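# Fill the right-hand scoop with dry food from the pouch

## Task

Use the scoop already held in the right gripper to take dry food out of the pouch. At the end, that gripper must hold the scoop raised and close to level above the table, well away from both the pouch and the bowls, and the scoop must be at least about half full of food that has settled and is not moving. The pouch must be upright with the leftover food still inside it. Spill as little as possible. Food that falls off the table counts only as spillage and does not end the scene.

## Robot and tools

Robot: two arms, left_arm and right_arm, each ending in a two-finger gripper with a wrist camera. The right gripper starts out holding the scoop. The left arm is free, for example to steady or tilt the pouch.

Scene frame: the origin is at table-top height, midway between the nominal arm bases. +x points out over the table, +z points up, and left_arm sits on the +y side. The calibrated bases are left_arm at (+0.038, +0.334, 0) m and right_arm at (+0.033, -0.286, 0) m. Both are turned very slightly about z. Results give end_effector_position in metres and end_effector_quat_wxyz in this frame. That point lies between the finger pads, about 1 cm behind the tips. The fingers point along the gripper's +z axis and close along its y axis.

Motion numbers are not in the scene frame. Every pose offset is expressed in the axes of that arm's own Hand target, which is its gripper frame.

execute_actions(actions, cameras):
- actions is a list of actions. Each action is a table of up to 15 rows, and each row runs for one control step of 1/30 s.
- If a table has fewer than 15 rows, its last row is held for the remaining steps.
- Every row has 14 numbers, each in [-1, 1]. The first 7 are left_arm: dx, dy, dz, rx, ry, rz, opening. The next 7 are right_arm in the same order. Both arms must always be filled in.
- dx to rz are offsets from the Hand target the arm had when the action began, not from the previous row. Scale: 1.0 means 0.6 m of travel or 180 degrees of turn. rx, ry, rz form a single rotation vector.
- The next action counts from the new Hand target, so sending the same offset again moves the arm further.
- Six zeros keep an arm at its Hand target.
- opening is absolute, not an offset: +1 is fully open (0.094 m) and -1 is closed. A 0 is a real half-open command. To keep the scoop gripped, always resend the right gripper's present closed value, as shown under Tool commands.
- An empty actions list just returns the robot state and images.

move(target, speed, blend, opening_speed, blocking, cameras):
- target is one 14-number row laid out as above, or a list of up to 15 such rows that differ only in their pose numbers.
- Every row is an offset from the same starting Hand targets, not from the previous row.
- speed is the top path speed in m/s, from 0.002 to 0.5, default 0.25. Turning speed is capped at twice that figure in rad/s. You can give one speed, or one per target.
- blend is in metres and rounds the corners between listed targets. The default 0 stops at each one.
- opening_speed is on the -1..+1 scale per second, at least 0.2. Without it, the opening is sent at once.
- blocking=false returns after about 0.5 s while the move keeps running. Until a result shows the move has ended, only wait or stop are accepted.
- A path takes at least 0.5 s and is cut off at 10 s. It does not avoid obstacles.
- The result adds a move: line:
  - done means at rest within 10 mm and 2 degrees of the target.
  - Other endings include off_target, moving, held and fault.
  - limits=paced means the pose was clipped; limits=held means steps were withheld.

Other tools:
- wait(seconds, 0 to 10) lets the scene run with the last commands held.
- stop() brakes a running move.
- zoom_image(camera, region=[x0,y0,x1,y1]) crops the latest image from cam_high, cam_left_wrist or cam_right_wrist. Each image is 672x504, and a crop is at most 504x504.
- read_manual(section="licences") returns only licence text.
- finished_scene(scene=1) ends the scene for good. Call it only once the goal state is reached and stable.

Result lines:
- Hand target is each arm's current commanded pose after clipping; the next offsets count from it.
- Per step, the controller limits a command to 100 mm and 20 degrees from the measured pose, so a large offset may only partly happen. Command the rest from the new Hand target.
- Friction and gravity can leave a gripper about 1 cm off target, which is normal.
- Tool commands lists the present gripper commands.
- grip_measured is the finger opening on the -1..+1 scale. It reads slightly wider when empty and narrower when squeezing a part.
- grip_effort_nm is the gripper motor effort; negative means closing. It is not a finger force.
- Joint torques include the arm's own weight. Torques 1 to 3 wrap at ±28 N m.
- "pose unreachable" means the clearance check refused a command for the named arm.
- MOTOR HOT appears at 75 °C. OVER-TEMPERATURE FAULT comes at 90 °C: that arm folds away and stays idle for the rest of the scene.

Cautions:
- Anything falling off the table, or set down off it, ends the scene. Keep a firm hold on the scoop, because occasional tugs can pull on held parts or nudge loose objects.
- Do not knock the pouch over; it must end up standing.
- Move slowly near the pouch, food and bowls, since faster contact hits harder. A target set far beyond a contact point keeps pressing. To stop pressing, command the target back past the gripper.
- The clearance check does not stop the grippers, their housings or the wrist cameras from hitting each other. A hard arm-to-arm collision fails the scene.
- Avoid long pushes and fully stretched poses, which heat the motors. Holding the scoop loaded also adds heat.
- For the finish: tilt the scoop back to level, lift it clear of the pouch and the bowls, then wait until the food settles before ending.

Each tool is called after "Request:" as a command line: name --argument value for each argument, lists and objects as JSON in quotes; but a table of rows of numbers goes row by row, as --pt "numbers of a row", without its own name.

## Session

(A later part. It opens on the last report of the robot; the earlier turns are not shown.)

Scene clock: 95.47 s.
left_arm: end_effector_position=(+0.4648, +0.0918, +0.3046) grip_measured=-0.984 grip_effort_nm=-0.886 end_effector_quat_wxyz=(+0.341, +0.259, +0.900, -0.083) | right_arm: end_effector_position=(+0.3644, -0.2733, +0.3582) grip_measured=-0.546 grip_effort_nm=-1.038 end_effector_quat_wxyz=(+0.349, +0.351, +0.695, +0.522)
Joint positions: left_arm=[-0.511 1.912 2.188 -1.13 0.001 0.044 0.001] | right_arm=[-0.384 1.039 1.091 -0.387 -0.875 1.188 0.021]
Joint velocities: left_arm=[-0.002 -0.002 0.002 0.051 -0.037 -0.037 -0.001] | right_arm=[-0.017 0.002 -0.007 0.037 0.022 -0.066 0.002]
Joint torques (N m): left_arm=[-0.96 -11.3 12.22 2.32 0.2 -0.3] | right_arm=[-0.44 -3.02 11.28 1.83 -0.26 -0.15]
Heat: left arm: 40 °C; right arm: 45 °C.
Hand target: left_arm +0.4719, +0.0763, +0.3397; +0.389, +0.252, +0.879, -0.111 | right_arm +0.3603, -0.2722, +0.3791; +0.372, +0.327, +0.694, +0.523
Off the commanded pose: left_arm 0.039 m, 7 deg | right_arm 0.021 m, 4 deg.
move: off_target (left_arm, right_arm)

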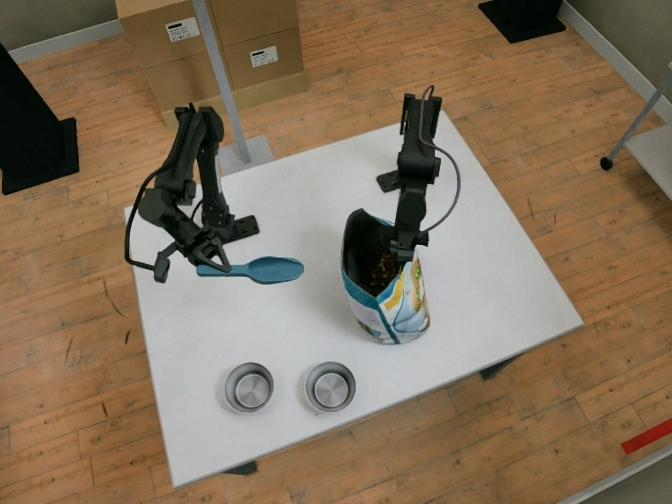

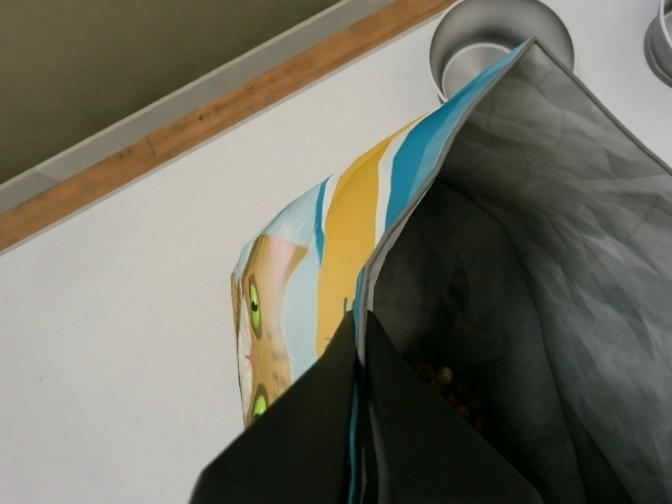

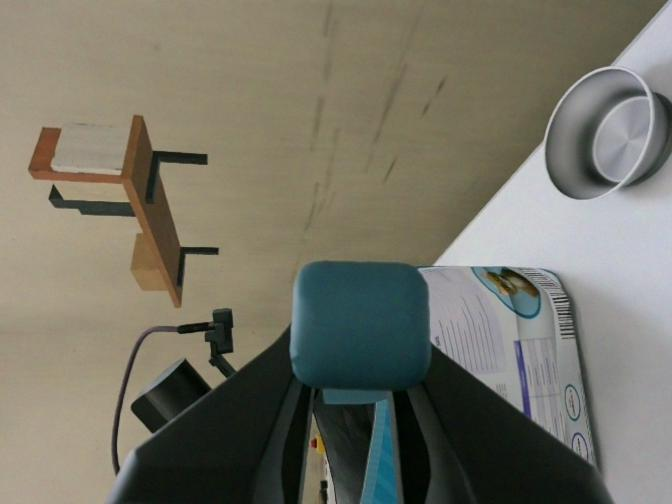

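Request:
move --target '[-0.0387,-0.0795,0.0053,0,0,0,-1,0,0,0,0,0,0,-0.977304]' --speed 0.05 --cameras '["cam_high","cam_left_wrist"]'

Request:
zoom_image --camera "cam_high" --region '[290, 180, 470, 360]'

Scene clock: 97.77 s.
left_arm: end_effector_position=(+0.4537, +0.0474, +0.3135) grip_measured=-0.984 grip_effort_nm=-0.886 end_effector_quat_wxyz=(+0.326, +0.264, +0.905, -0.068) | right_arm: end_effector_position=(+0.3644, -0.2733, +0.3582) grip_measured=-0.546 grip_effort_nm=-1.033 end_effector_quat_wxyz=(+0.349, +0.351, +0.695, +0.522)
Joint positions: left_arm=[-0.631 2.123 2.59 -1.364 -0.092 -0.038 0.001] | right_arm=[-0.384 1.039 1.091 -0.387 -0.875 1.188 0.021]
Joint velocities: left_arm=[-0.002 -0.012 0.007 -0.037 -0.037 -0.037 -0.001] | right_arm=[-0.007 0.002 0.007 0.022 -0.095 0.022 0.001]
Joint torques (N m): left_arm=[-1.09 -13.07 11.88 2.65 0.17 -0.28] | right_arm=[-0.49 -2.92 11.23 1.82 -0.27 -0.18]
Heat: left arm: 40 °C; right arm: 45 °C.
Hand target: left_arm +0.4626, +0.0265, +0.3557; +0.390, +0.252, +0.879, -0.111 | right_arm +0.3603, -0.2722, +0.3791; +0.372, +0.327, +0.694, +0.523
Off the commanded pose: left_arm 0.047 m, 9 deg | right_arm 0.021 m, 4 deg.
move: off_target (left_arm, right_arm)
Images, in order (width x height): cam_high 672x504, cam_left_wrist 672x504.

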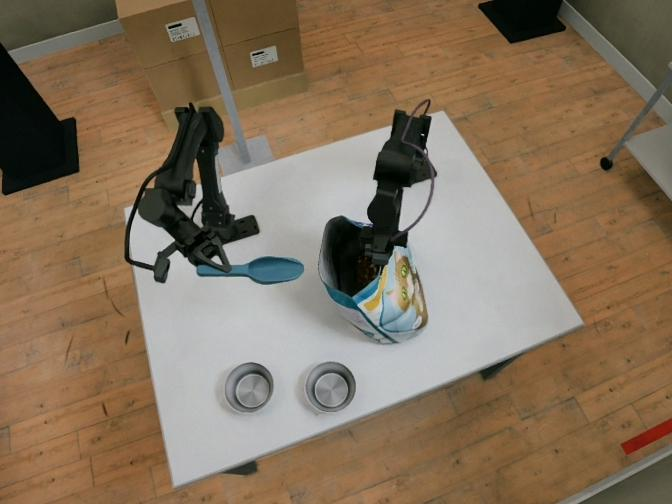

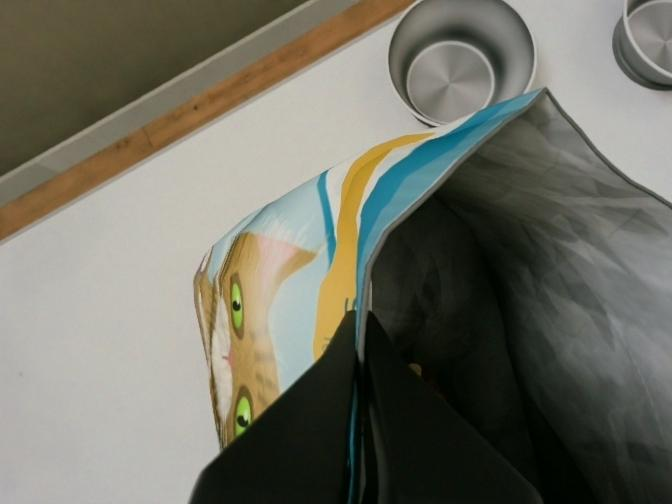

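Scaled by 2.800 from the camera's 672x504 image, which has a finer 960x720 frame.

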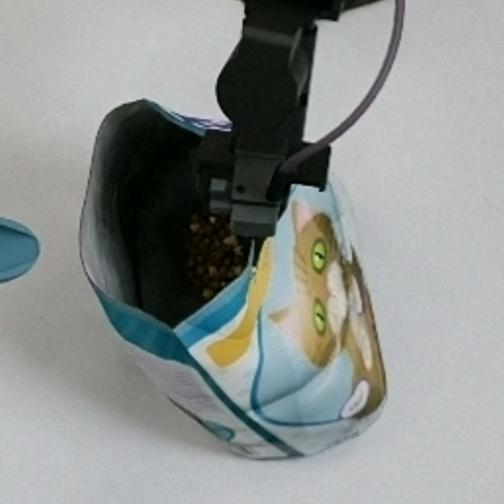

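Request:
move --target '[-0.0087,-0.114,0.0218,0.0247,0,0.0224,-1,0,0,0,0,0,0,-0.977304]' --speed 0.05 --cameras '["cam_high","cam_left_wrist"]'

Request:
zoom_image --camera "cam_high" --region '[270, 180, 450, 360]'

Scene clock: 100.50 s.
left_arm: end_effector_position=(+0.4292, -0.0107, +0.3127) grip_measured=-0.984 grip_effort_nm=-0.882 end_effector_quat_wxyz=(+0.332, +0.309, +0.887, -0.084) | right_arm: end_effector_position=(+0.3644, -0.2733, +0.3582) grip_measured=-0.546 grip_effort_nm=-1.043 end_effector_quat_wxyz=(+0.349, +0.351, +0.695, +0.522)
Joint positions: left_arm=[-0.756 2.252 2.804 -1.432 -0.114 -0.05 0.001] | right_arm=[-0.384 1.039 1.091 -0.387 -0.875 1.188 0.021]
Joint velocities: left_arm=[-0.002 -0.017 0.007 0.007 -0.051 0.007 0.001] | right_arm=[0.007 -0.007 0.007 -0.037 -0.066 0.051 0]
Joint torques (N m): left_arm=[-1.29 -13.04 10.77 2.98 0.23 -0.28] | right_arm=[-0.49 -2.91 11.34 1.82 -0.26 -0.2]
Heat: left arm: 40 °C; right arm: 45 °C.
Hand target: left_arm +0.4383, -0.0386, +0.3520; +0.384, +0.297, +0.864, -0.131 | right_arm +0.3603, -0.2722, +0.3791; +0.372, +0.327, +0.694, +0.523
Off the commanded pose: left_arm 0.048 m, 8 deg | right_arm 0.021 m, 4 deg.
elbow stopped short (left arm): the move would have taken joint 3 (elbow) straighter than the controller allows.
move: off_target (left_arm, right_arm)
Images, in order (width x height): cam_high 672x504, cam_left_wrist 672x504.

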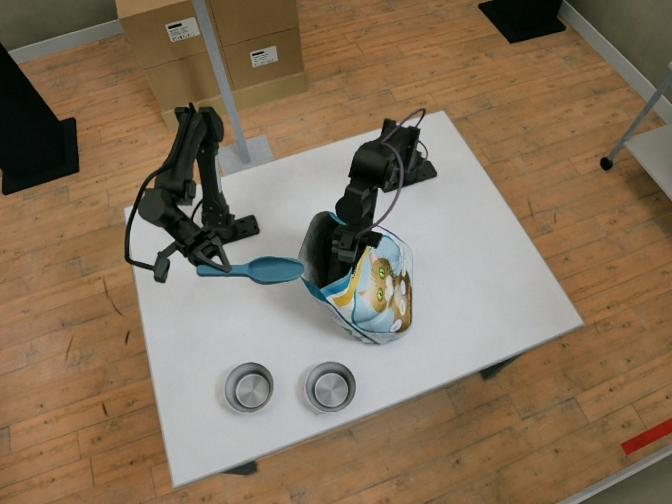

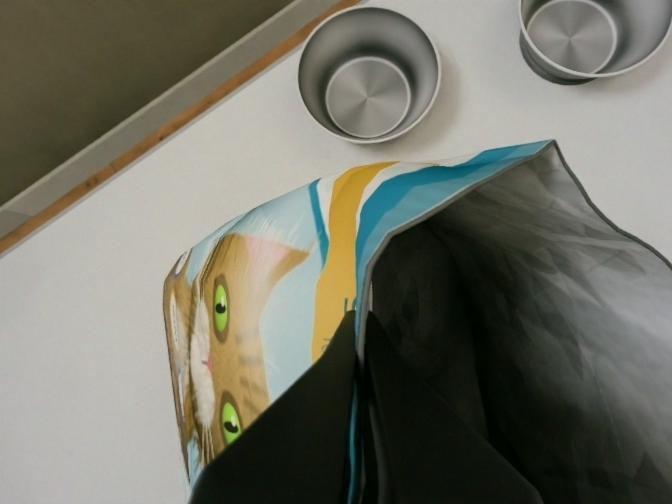

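Scaled by 2.800 from the camera's 672x504 image, which has a finer 960x720 frame.

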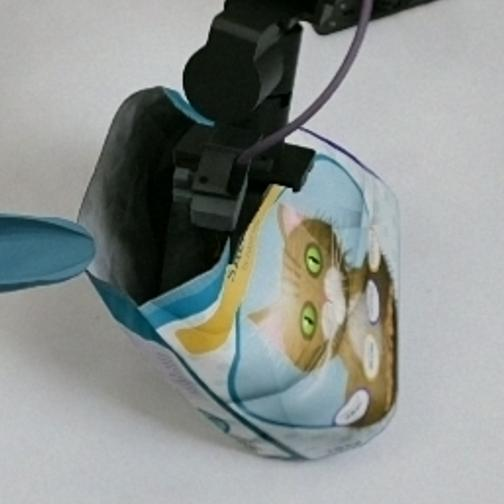

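Request:
move --target '[-0.0087,-0.1088,0.0267,0.0167,-0.0944,0.015,-1,-0.107,0.0205,-0.0652,0,0,0,-0.977304]' --speed 0.06

Request:
zoom_image --camera "cam_high" --region '[260, 170, 460, 370]'

Scene clock: 105.43 s.
left_arm: end_effector_position=(+0.4067, -0.0754, +0.2949) grip_measured=-0.984 grip_effort_nm=-0.882 end_effector_quat_wxyz=(+0.435, +0.315, +0.833, -0.128) | right_arm: end_effector_position=(+0.3609, -0.3437, +0.3968) grip_measured=-0.546 grip_effort_nm=-1.048 end_effector_quat_wxyz=(+0.359, +0.346, +0.688, +0.527)
Joint positions: left_arm=[-0.899 1.933 2.001 -0.712 -0.207 -0.078 0.001] | right_arm=[-0.682 1.223 1.371 -0.625 -1.153 0.998 0.021]
Joint velocities: left_arm=[-0.017 0.012 -0.012 -0.007 -0.007 -0.051 0] | right_arm=[-0.012 0.002 0.002 -0.022 -0.022 -0.007 -0.001]
Joint torques (N m): left_arm=[-0.92 -15.32 8.06 3.82 0.22 0.07] | right_arm=[-0.39 -2.58 10.59 1.59 -0.43 -0.2]
Heat: left arm: 42 °C; right arm: 45 °C.
Hand target: left_arm +0.4108, -0.0994, +0.3453; +0.503, +0.304, +0.787, -0.186 | right_arm +0.3597, -0.3432, +0.4099; +0.372, +0.327, +0.691, +0.526
Off the commanded pose: left_arm 0.056 m, 12 deg | right_arm 0.012 m, 3 deg.
move: off_target (left_arm, right_arm)

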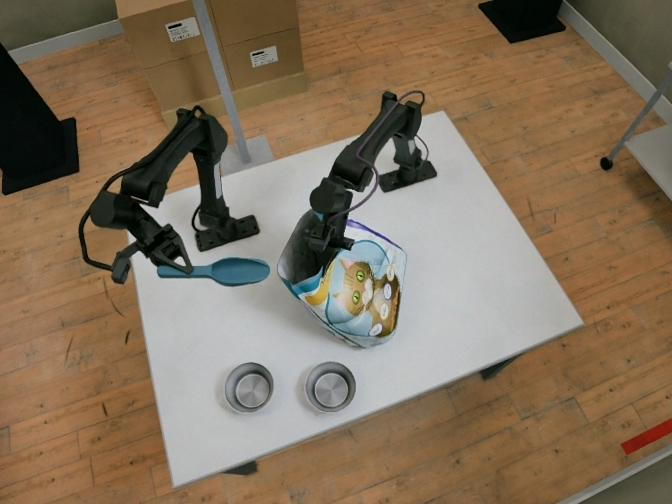

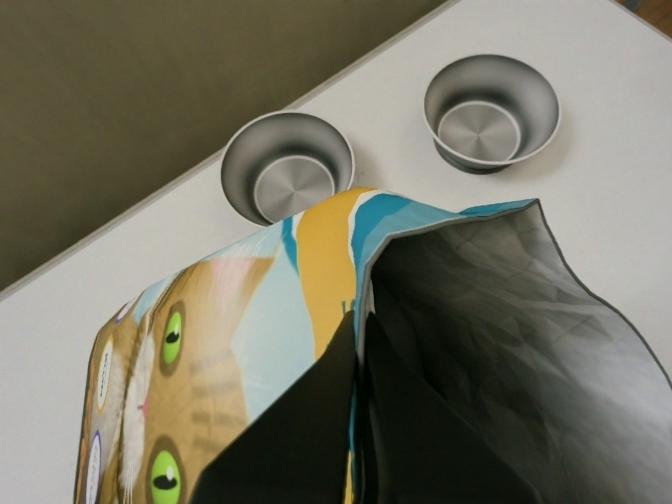

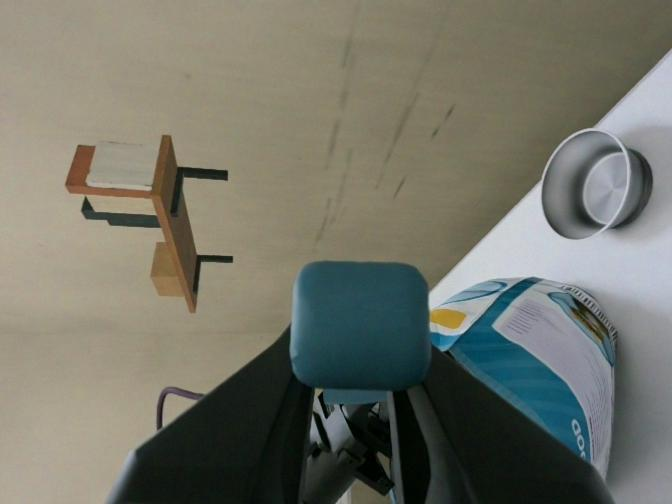

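Scaled by 2.520 from the camera's 672x504 image, which has a finer 960x720 frame.

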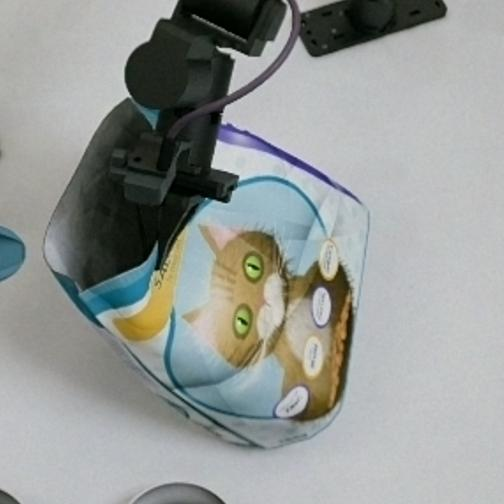

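Request:
zoom_image --camera "cam_left_wrist" --region '[340, 180, 672, 504]'

Request:
zoom_image --camera "cam_high" --region '[265, 200, 345, 300]'

Scaled by 1.518 from the camera's 672x504 image, which has a finer 960x720 frame.

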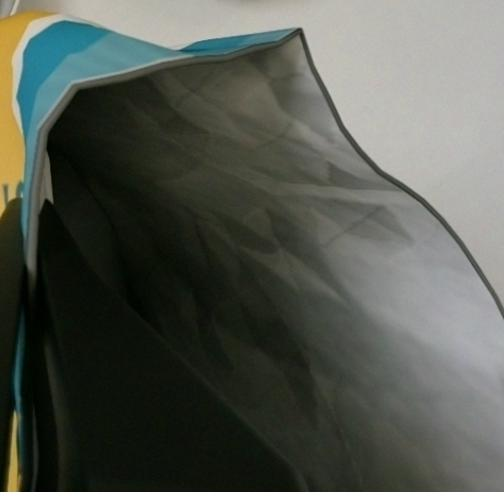

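Scaled by 5.040 from the camera's 672x504 image, which has a finer 960x720 frame.

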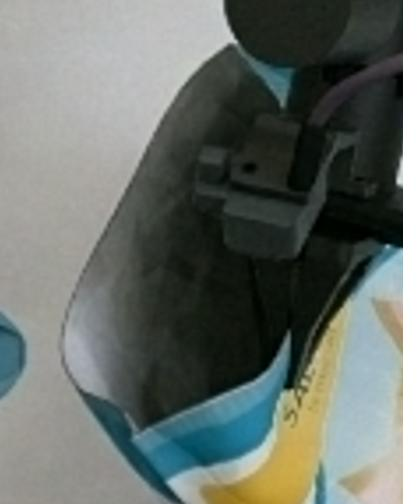

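Request:
move --target '[0,0,0,0,0,0,-1,0.1794,0.0267,-0.0468,0.1179,0,-0.1179,-0.977304]' --speed 0.12

Scene clock: 110.73 s.
left_arm: end_effector_position=(+0.4056, -0.0753, +0.2934) grip_measured=-0.984 grip_effort_nm=-0.882 end_effector_quat_wxyz=(+0.436, +0.316, +0.833, -0.129) | right_arm: end_effector_position=(+0.2846, -0.2636, +0.3986) grip_measured=-0.546 grip_effort_nm=-1.048 end_effector_quat_wxyz=(+0.378, +0.267, +0.831, +0.309)
Joint positions: left_arm=[-0.9 1.926 1.984 -0.701 -0.207 -0.078 0.001] | right_arm=[-0.293 1.057 1.65 -1.258 -0.559 0.602 0.021]
Joint velocities: left_arm=[0.017 0.002 -0.002 0.066 0.022 -0.081 -0.001] | right_arm=[-0.002 0.007 -0.007 -0.037 -0.037 0.022 0]
Joint torques (N m): left_arm=[-0.81 -14.83 8.99 3.75 0.21 0.08] | right_arm=[0.57 -0.99 8.32 1.79 -0.19 -0.11]
Heat: left arm: 44 °C; right arm: 44 °C.
Hand target: left_arm +0.4109, -0.0993, +0.3454; +0.504, +0.304, +0.787, -0.186 | right_arm +0.2808, -0.2613, +0.4100; +0.394, +0.255, +0.828, +0.308
Off the commanded pose: left_arm 0.058 m, 11 deg | right_arm 0.014 m, 2 deg.
move: off_target (left_arm, right_arm)

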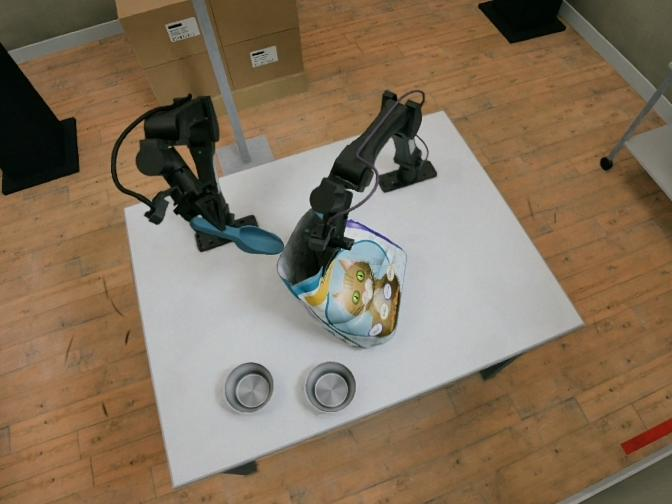

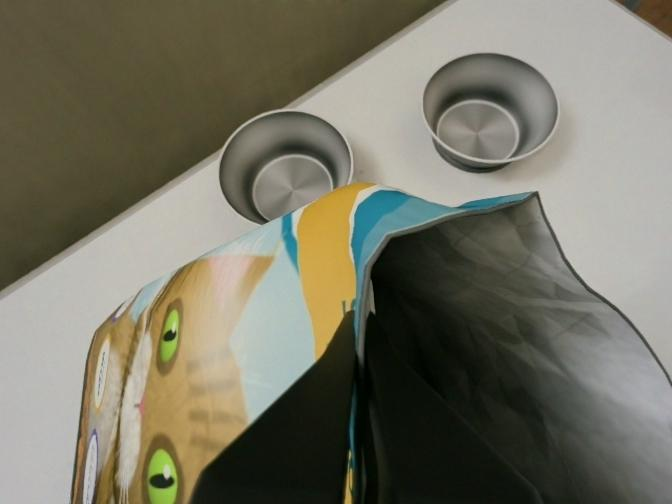

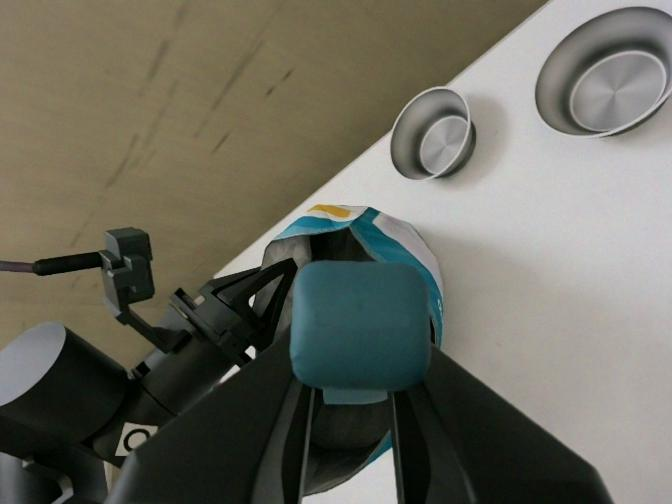

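Request:
zoom_image --camera "cam_right_wrist" --region '[220, 180, 480, 504]'

Scaled by 1.556 from the camera's 672x504 image, which has a finer 960x720 frame.

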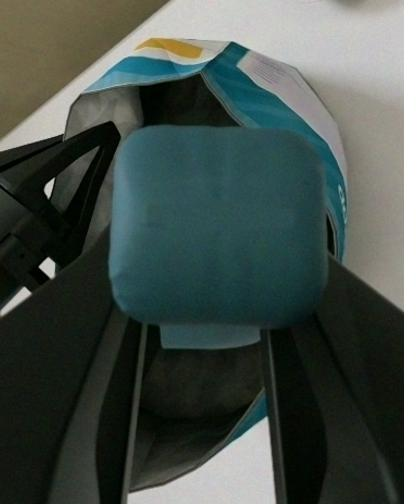

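Request:
move --pt "0 0 0 0 0 0 -1 0.0582 -0.0323 0.05 0.0196 0 -0.0196 -0.977304" --pt "0 0 0 0 0 0 -1 0.1975 -0.0513 0.1918 0.0196 0 -0.0196 -0.977304" --speed '[0.1,0.07]' --blend 0.02

Request:
zoom_image --camera "cam_right_wrist" --region '[200, 150, 500, 504]'

Request:
zoom_image --camera "cam_high" --region '[180, 170, 380, 370]'

Scene clock: 114.37 s.
left_arm: end_effector_position=(+0.4055, -0.0752, +0.2933) grip_measured=-0.984 grip_effort_nm=-0.877 end_effector_quat_wxyz=(+0.436, +0.315, +0.833, -0.129) | right_arm: end_effector_position=(+0.3022, -0.1664, +0.2765) grip_measured=-0.546 grip_effort_nm=-1.043 end_effector_quat_wxyz=(+0.399, +0.232, +0.847, +0.264)
Joint positions: left_arm=[-0.9 1.924 1.979 -0.697 -0.207 -0.078 0.001] | right_arm=[0.521 0.881 1.003 -0.703 0.167 0.961 0.021]
Joint velocities: left_arm=[0.002 0.002 -0.007 -0.037 -0.037 -0.051 0] | right_arm=[-0.007 -0.007 -0.002 0.007 0.051 0.022 0]
Joint torques (N m): left_arm=[-0.81 -14.69 9.22 3.72 0.21 0.08] | right_arm=[0.58 -0.62 6.35 2.1 0.17 0.02]
Heat: left arm: 46 °C; right arm: 43 °C.
Hand target: left_arm +0.4109, -0.0993, +0.3454; +0.504, +0.304, +0.787, -0.186 | right_arm +0.3035, -0.1662, +0.2719; +0.400, +0.236, +0.846, +0.261
Off the commanded pose: left_arm 0.058 m, 11 deg | right_arm 0.005 m, 1 deg.
move: off_target (left_arm)

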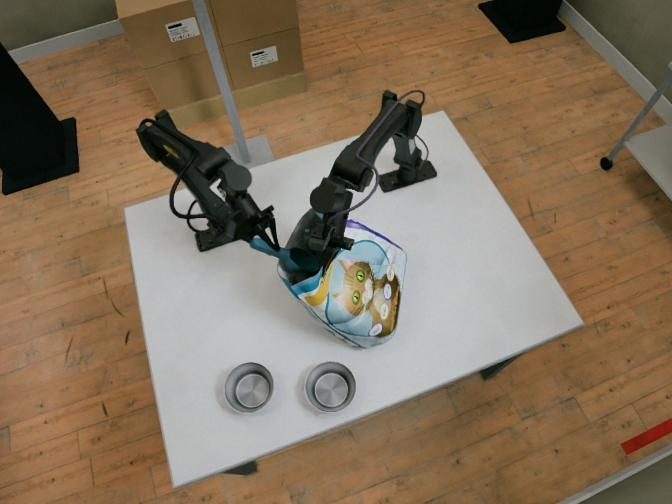

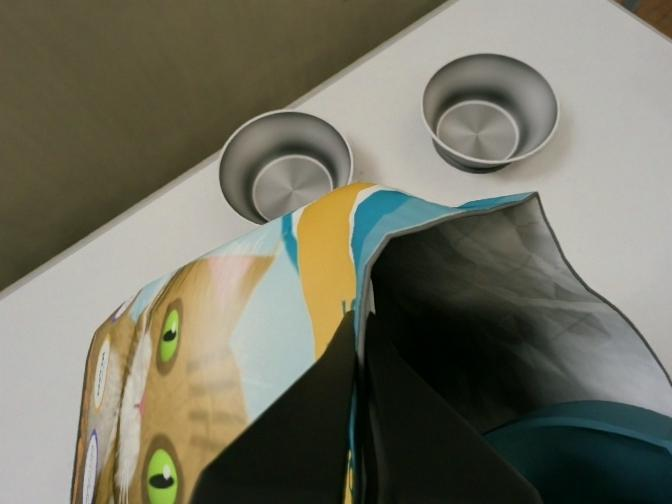

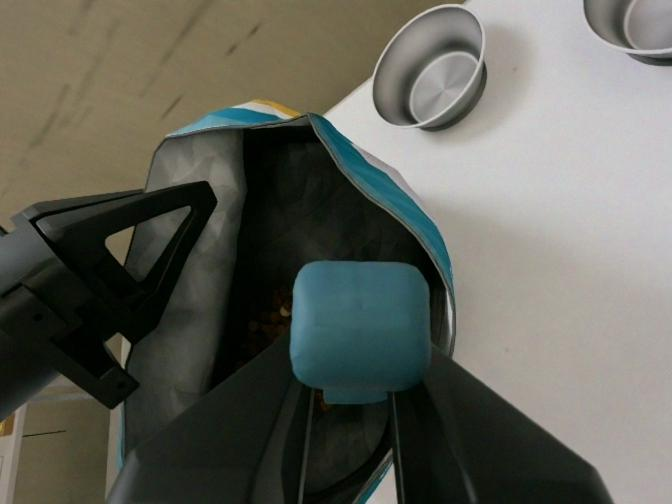

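Scaled by 1.424 from the camera's 672x504 image, which has a finer 960x720 frame.

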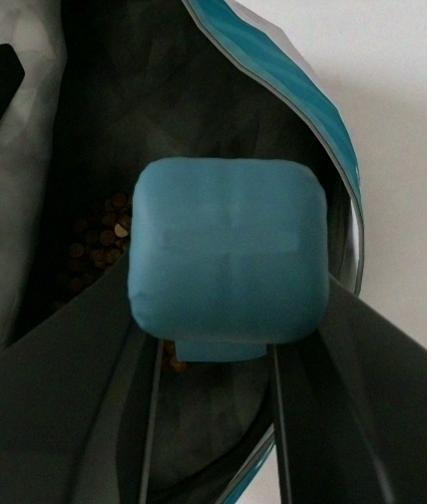

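Scaled by 2.520 from the camera's 672x504 image, which has a finer 960x720 frame.

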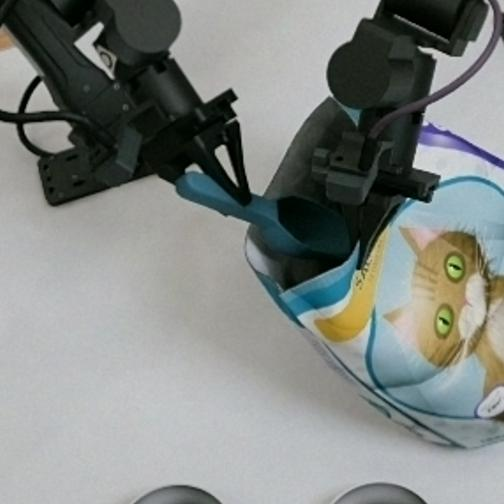

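Request:
move --target '[0,0,0,0,0,0,-1,0.1575,-0.0055,0.1393,0,0,0,-0.977304]' --speed 0.06

Request:
zoom_image --camera "cam_right_wrist" --region '[100, 100, 500, 504]'

Request:
zoom_image --camera "cam_high" --region '[220, 190, 360, 330]'

Scene clock: 118.23 s.
left_arm: end_effector_position=(+0.4060, -0.0768, +0.2953) grip_measured=-0.984 grip_effort_nm=-0.882 end_effector_quat_wxyz=(+0.441, +0.315, +0.830, -0.133) | right_arm: end_effector_position=(+0.3236, -0.0852, +0.2016) grip_measured=-0.546 grip_effort_nm=-1.043 end_effector_quat_wxyz=(+0.422, +0.238, +0.826, +0.288)
Joint positions: left_arm=[-0.9 1.922 1.975 -0.682 -0.203 -0.076 0.001] | right_arm=[0.819 1.09 0.736 -0.2 0.43 1.132 0.021]
Joint velocities: left_arm=[-0.007 0.007 0.002 0.066 -0.037 -0.066 0] | right_arm=[-0.012 0.007 0.012 -0.051 -0.022 -0.007 -0.001]
Joint torques (N m): left_arm=[-0.8 -14.27 9.59 3.6 0.18 0.05] | right_arm=[0.77 -1.22 5.3 1.61 0.16 0.03]
Heat: left arm: 47 °C; right arm: 43 °C.
Hand target: left_arm +0.4109, -0.0994, +0.3452; +0.503, +0.304, +0.787, -0.185 | right_arm +0.3167, -0.0886, +0.1743; +0.404, +0.233, +0.846, +0.259
Off the commanded pose: left_arm 0.055 m, 11 deg | right_arm 0.031 m, 5 deg.
move: off_target (left_arm, right_arm)

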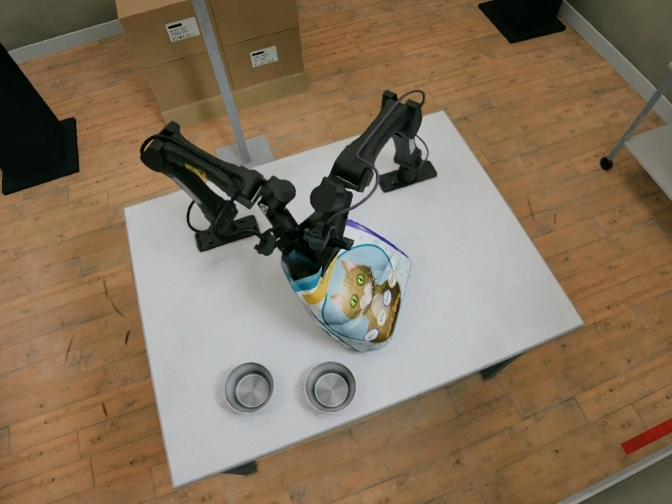

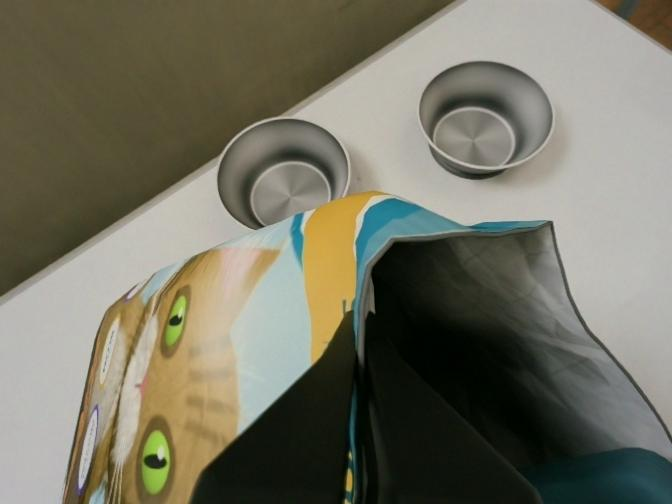

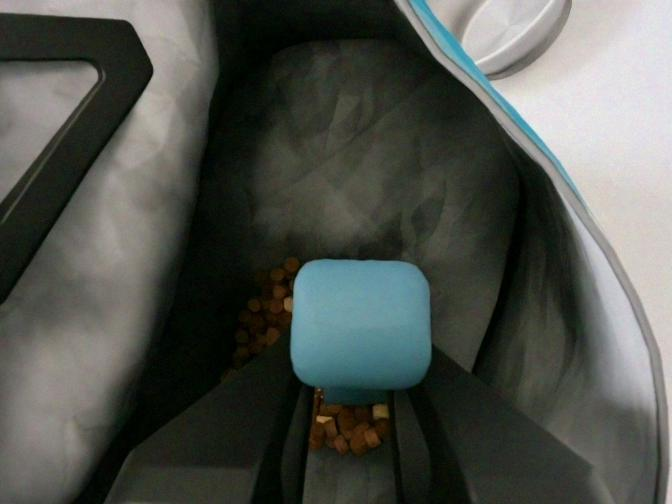

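Scaled by 1.248 from the camera's 672x504 image, which has a finer 960x720 frame.

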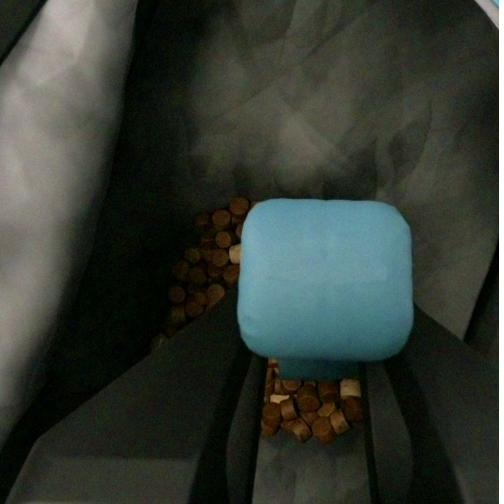

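Scaled by 3.600 from the camera's 672x504 image, which has a finer 960x720 frame.

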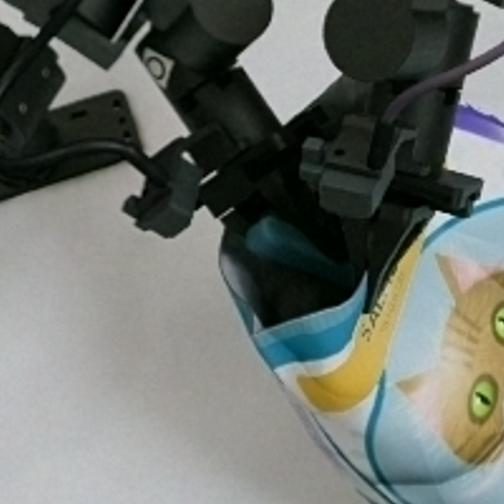

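Request:
move --target '[0,0,0,0,0,0,-1,0.0354,0,0.0354,0,0,0,-0.977304]' --speed 0.06 --cameras '["cam_right_wrist"]'

Scene clock: 119.90 s.
left_arm: end_effector_position=(+0.4100, -0.0728, +0.2958) grip_measured=-0.984 grip_effort_nm=-0.877 end_effector_quat_wxyz=(+0.446, +0.315, +0.829, -0.121) | right_arm: end_effector_position=(+0.3359, -0.0772, +0.1971) grip_measured=-0.546 grip_effort_nm=-1.043 end_effector_quat_wxyz=(+0.450, +0.260, +0.804, +0.289)
Joint positions: left_arm=[-0.896 1.922 1.975 -0.682 -0.223 -0.062 0.001] | right_arm=[0.851 1.165 0.712 -0.063 0.525 1.161 0.021]
Joint velocities: left_arm=[0.002 -0.022 -0.002 -0.022 -0.007 -0.022 -0.001] | right_arm=[0.002 0.007 -0.012 0.066 0.022 -0.007 0]
Joint torques (N m): left_arm=[-1.07 -14.26 9.76 3.56 0.39 -0.09] | right_arm=[1.39 -0.17 4.42 1.33 -0.53 0.02]
Heat: left arm: 48 °C; right arm: 42 °C.
Hand target: left_arm +0.4109, -0.0994, +0.3452; +0.503, +0.304, +0.787, -0.186 | right_arm +0.3218, -0.0700, +0.1515; +0.404, +0.233, +0.846, +0.259
Off the commanded pose: left_arm 0.056 m, 11 deg | right_arm 0.049 m, 9 deg.
move: off_target (left_arm, right_arm)
Images, in order (width x height): cam_right_wrist 672x504.

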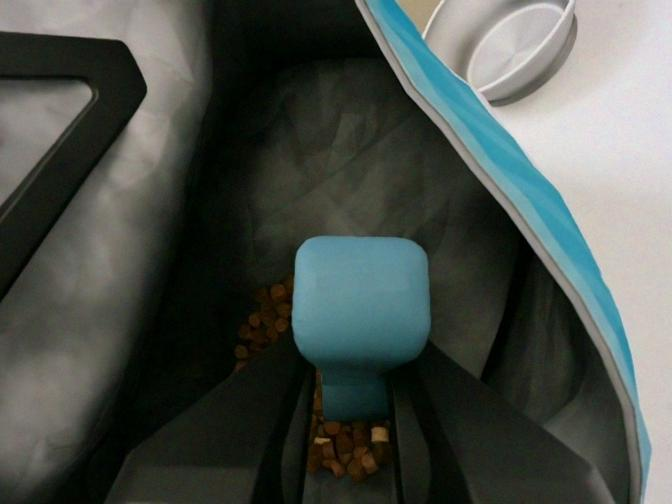

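Request:
move --target '[0,0,0,0,0,0,-1,-0.0368,0.0188,-0.0215,-0.0589,0,0.0589,-0.977304]' --speed 0.06 --cameras '["cam_right_wrist","cam_left_wrist"]'

Scene clock: 123.50 s.
left_arm: end_effector_position=(+0.4095, -0.0740, +0.2963) grip_measured=-0.984 grip_effort_nm=-0.877 end_effector_quat_wxyz=(+0.446, +0.317, +0.828, -0.124) | right_arm: end_effector_position=(+0.3329, -0.0754, +0.1940) grip_measured=-0.546 grip_effort_nm=-1.043 end_effector_quat_wxyz=(+0.416, +0.271, +0.780, +0.380)
Joint positions: left_arm=[-0.896 1.922 1.975 -0.679 -0.217 -0.061 0.001] | right_arm=[0.777 1.096 0.587 0.111 0.34 1.214 0.021]
Joint velocities: left_arm=[0.017 -0.007 0.012 -0.007 -0.066 -0.022 0.001] | right_arm=[0.007 -0.022 0.007 -0.037 -0.037 0.066 -0.001]
Joint torques (N m): left_arm=[-1.06 -14.19 9.77 3.54 0.33 -0.1] | right_arm=[-0.2 -3.15 5.61 1.81 -0.16 0.11]
Heat: left arm: 48 °C; right arm: 42 °C.
Hand target: left_arm +0.4109, -0.0994, +0.3452; +0.503, +0.303, +0.788, -0.186 | right_arm +0.3263, -0.0781, +0.1770; +0.398, +0.273, +0.793, +0.372
Off the commanded pose: left_arm 0.055 m, 11 deg | right_arm 0.018 m, 3 deg.
move: off_target (left_arm, right_arm)
Images, in order (width x height): cam_left_wrist 672x504, cam_right_wrist 672x504.

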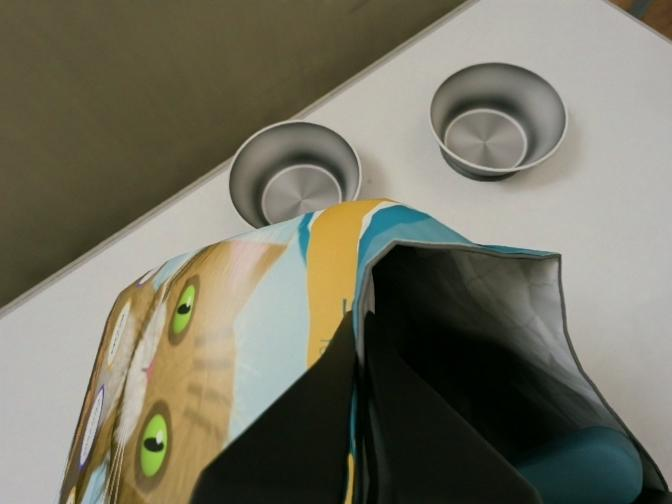

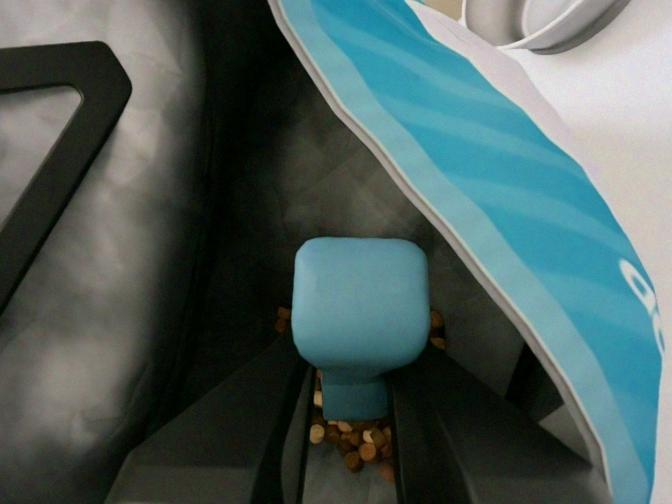

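Request:
move --target '[0,0,0,0,0,0,-1,-0.0197,0.0318,-0.0103,-0.0511,0,0.0511,-0.977304]' --speed 0.05

Request:
zoom_image --camera "cam_high" --region '[200, 180, 340, 320]'

Scene clock: 126.80 s.
left_arm: end_effector_position=(+0.4101, -0.0733, +0.2964) grip_measured=-0.984 grip_effort_nm=-0.877 end_effector_quat_wxyz=(+0.447, +0.315, +0.828, -0.122) | right_arm: end_effector_position=(+0.3358, -0.0759, +0.2151) grip_measured=-0.546 grip_effort_nm=-1.043 end_effector_quat_wxyz=(+0.400, +0.303, +0.723, +0.475)
Joint positions: left_arm=[-0.896 1.922 1.975 -0.679 -0.222 -0.061 0.001] | right_arm=[0.724 1.053 0.509 0.307 0.239 1.325 0.021]
Joint velocities: left_arm=[-0.012 0.012 0.002 -0.037 -0.022 -0.051 0.001] | right_arm=[-0.007 -0.002 -0.002 0.007 0.066 0.066 -0.001]
Joint torques (N m): left_arm=[-1.07 -14.2 9.81 3.52 0.38 -0.1] | right_arm=[-0.21 -3.04 5.81 1.9 -0.14 0.03]
Heat: left arm: 49 °C; right arm: 41 °C.
Hand target: left_arm +0.4109, -0.0994, +0.3452; +0.503, +0.304, +0.787, -0.186 | right_arm +0.3304, -0.0783, +0.1995; +0.387, +0.305, +0.735, +0.466
Off the commanded pose: left_arm 0.055 m, 11 deg | right_arm 0.016 m, 2 deg.
move: off_target (left_arm, right_arm)

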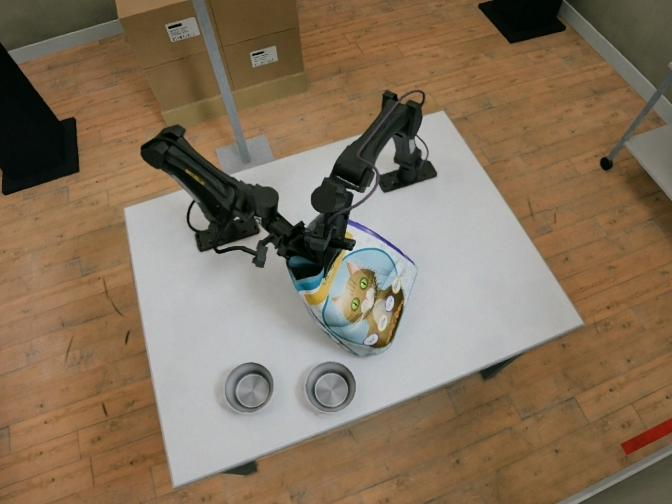

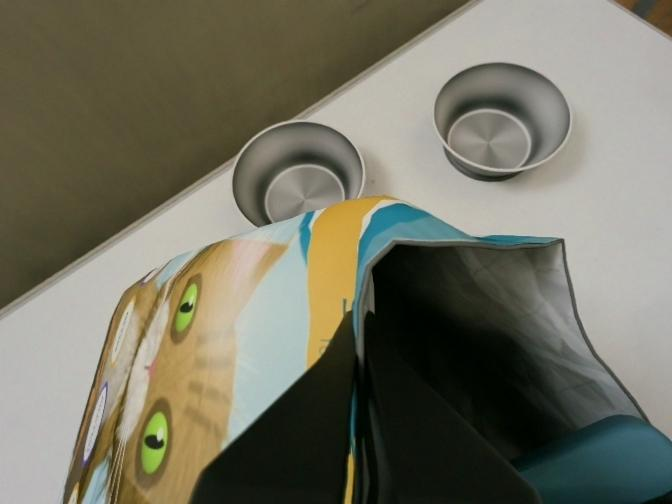

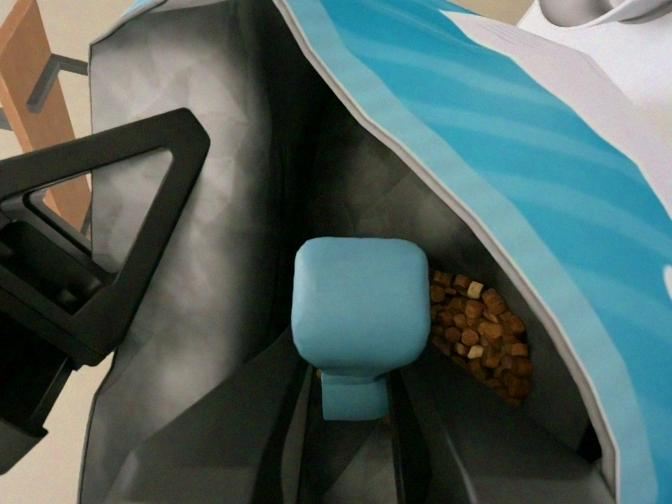

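Scaled by 3.600 from the camera's 672x504 image, which has a finer 960x720 frame.

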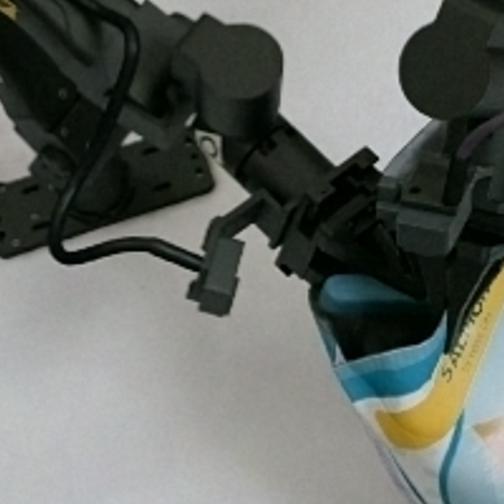

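Request:
move --target '[0,0,0,0,0,0,-1,-0.0437,0.0665,-0.0397,-0.0393,0,0.0393,-0.977304]' --speed 0.05

Scene clock: 129.90 s.
left_arm: end_effector_position=(+0.4101, -0.0733, +0.2963) grip_measured=-0.984 grip_effort_nm=-0.882 end_effector_quat_wxyz=(+0.446, +0.316, +0.828, -0.122) | right_arm: end_effector_position=(+0.3285, -0.0942, +0.2404) grip_measured=-0.546 grip_effort_nm=-1.043 end_effector_quat_wxyz=(+0.373, +0.327, +0.695, +0.520)
Joint positions: left_arm=[-0.896 1.922 1.975 -0.679 -0.222 -0.06 0.001] | right_arm=[0.64 0.922 0.509 0.231 0.123 1.411 0.021]
Joint velocities: left_arm=[-0.002 0.017 0.007 0.022 0.007 -0.007 0] | right_arm=[-0.002 -0.007 0.012 -0.037 0.066 -0.037 0.001]
Joint torques (N m): left_arm=[-1.06 -14.2 9.81 3.53 0.38 -0.11] | right_arm=[-0.49 -3.14 8.28 2.32 -0.06 0]
Heat: left arm: 50 °C; right arm: 42 °C.
Hand target: left_arm +0.4109, -0.0994, +0.3452; +0.503, +0.304, +0.787, -0.185 | right_arm +0.3274, -0.0957, +0.2495; +0.375, +0.327, +0.684, +0.533
Off the commanded pose: left_arm 0.055 m, 11 deg | right_arm 0.010 m, 2 deg.
move: off_target (left_arm)

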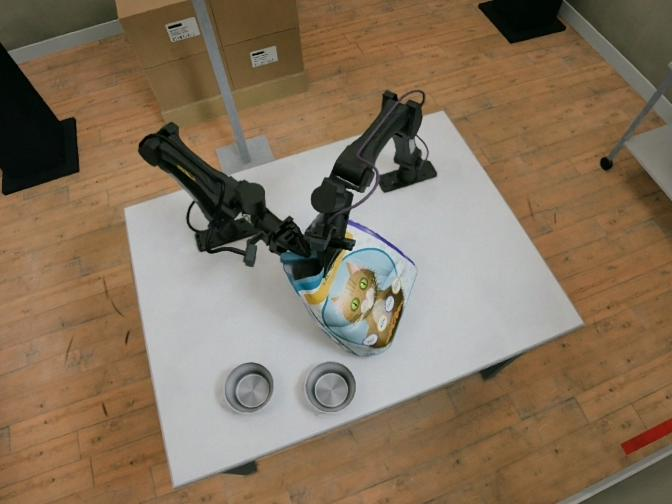

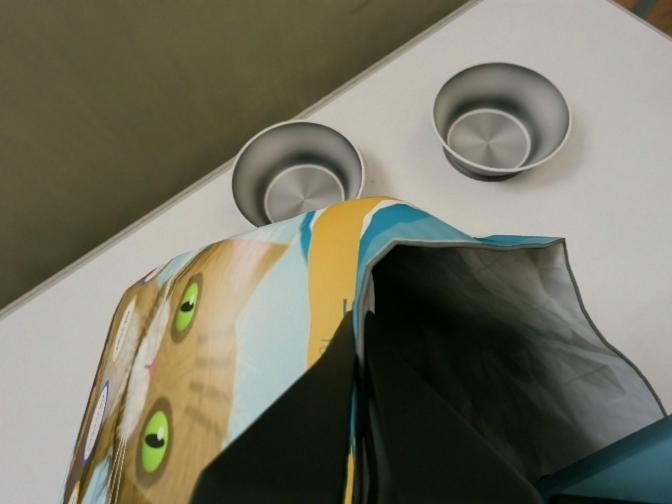

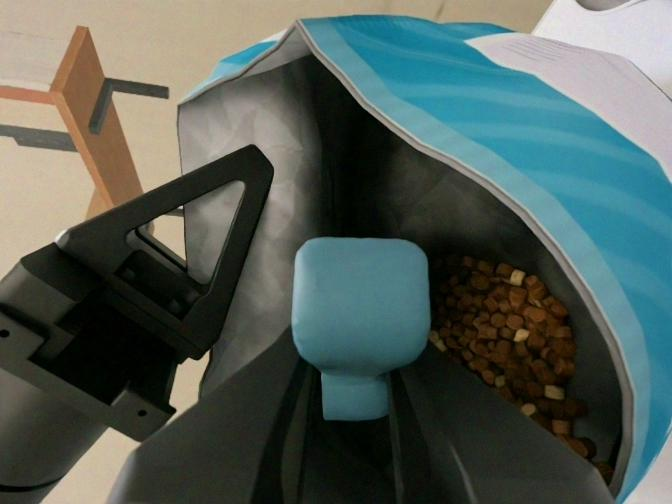

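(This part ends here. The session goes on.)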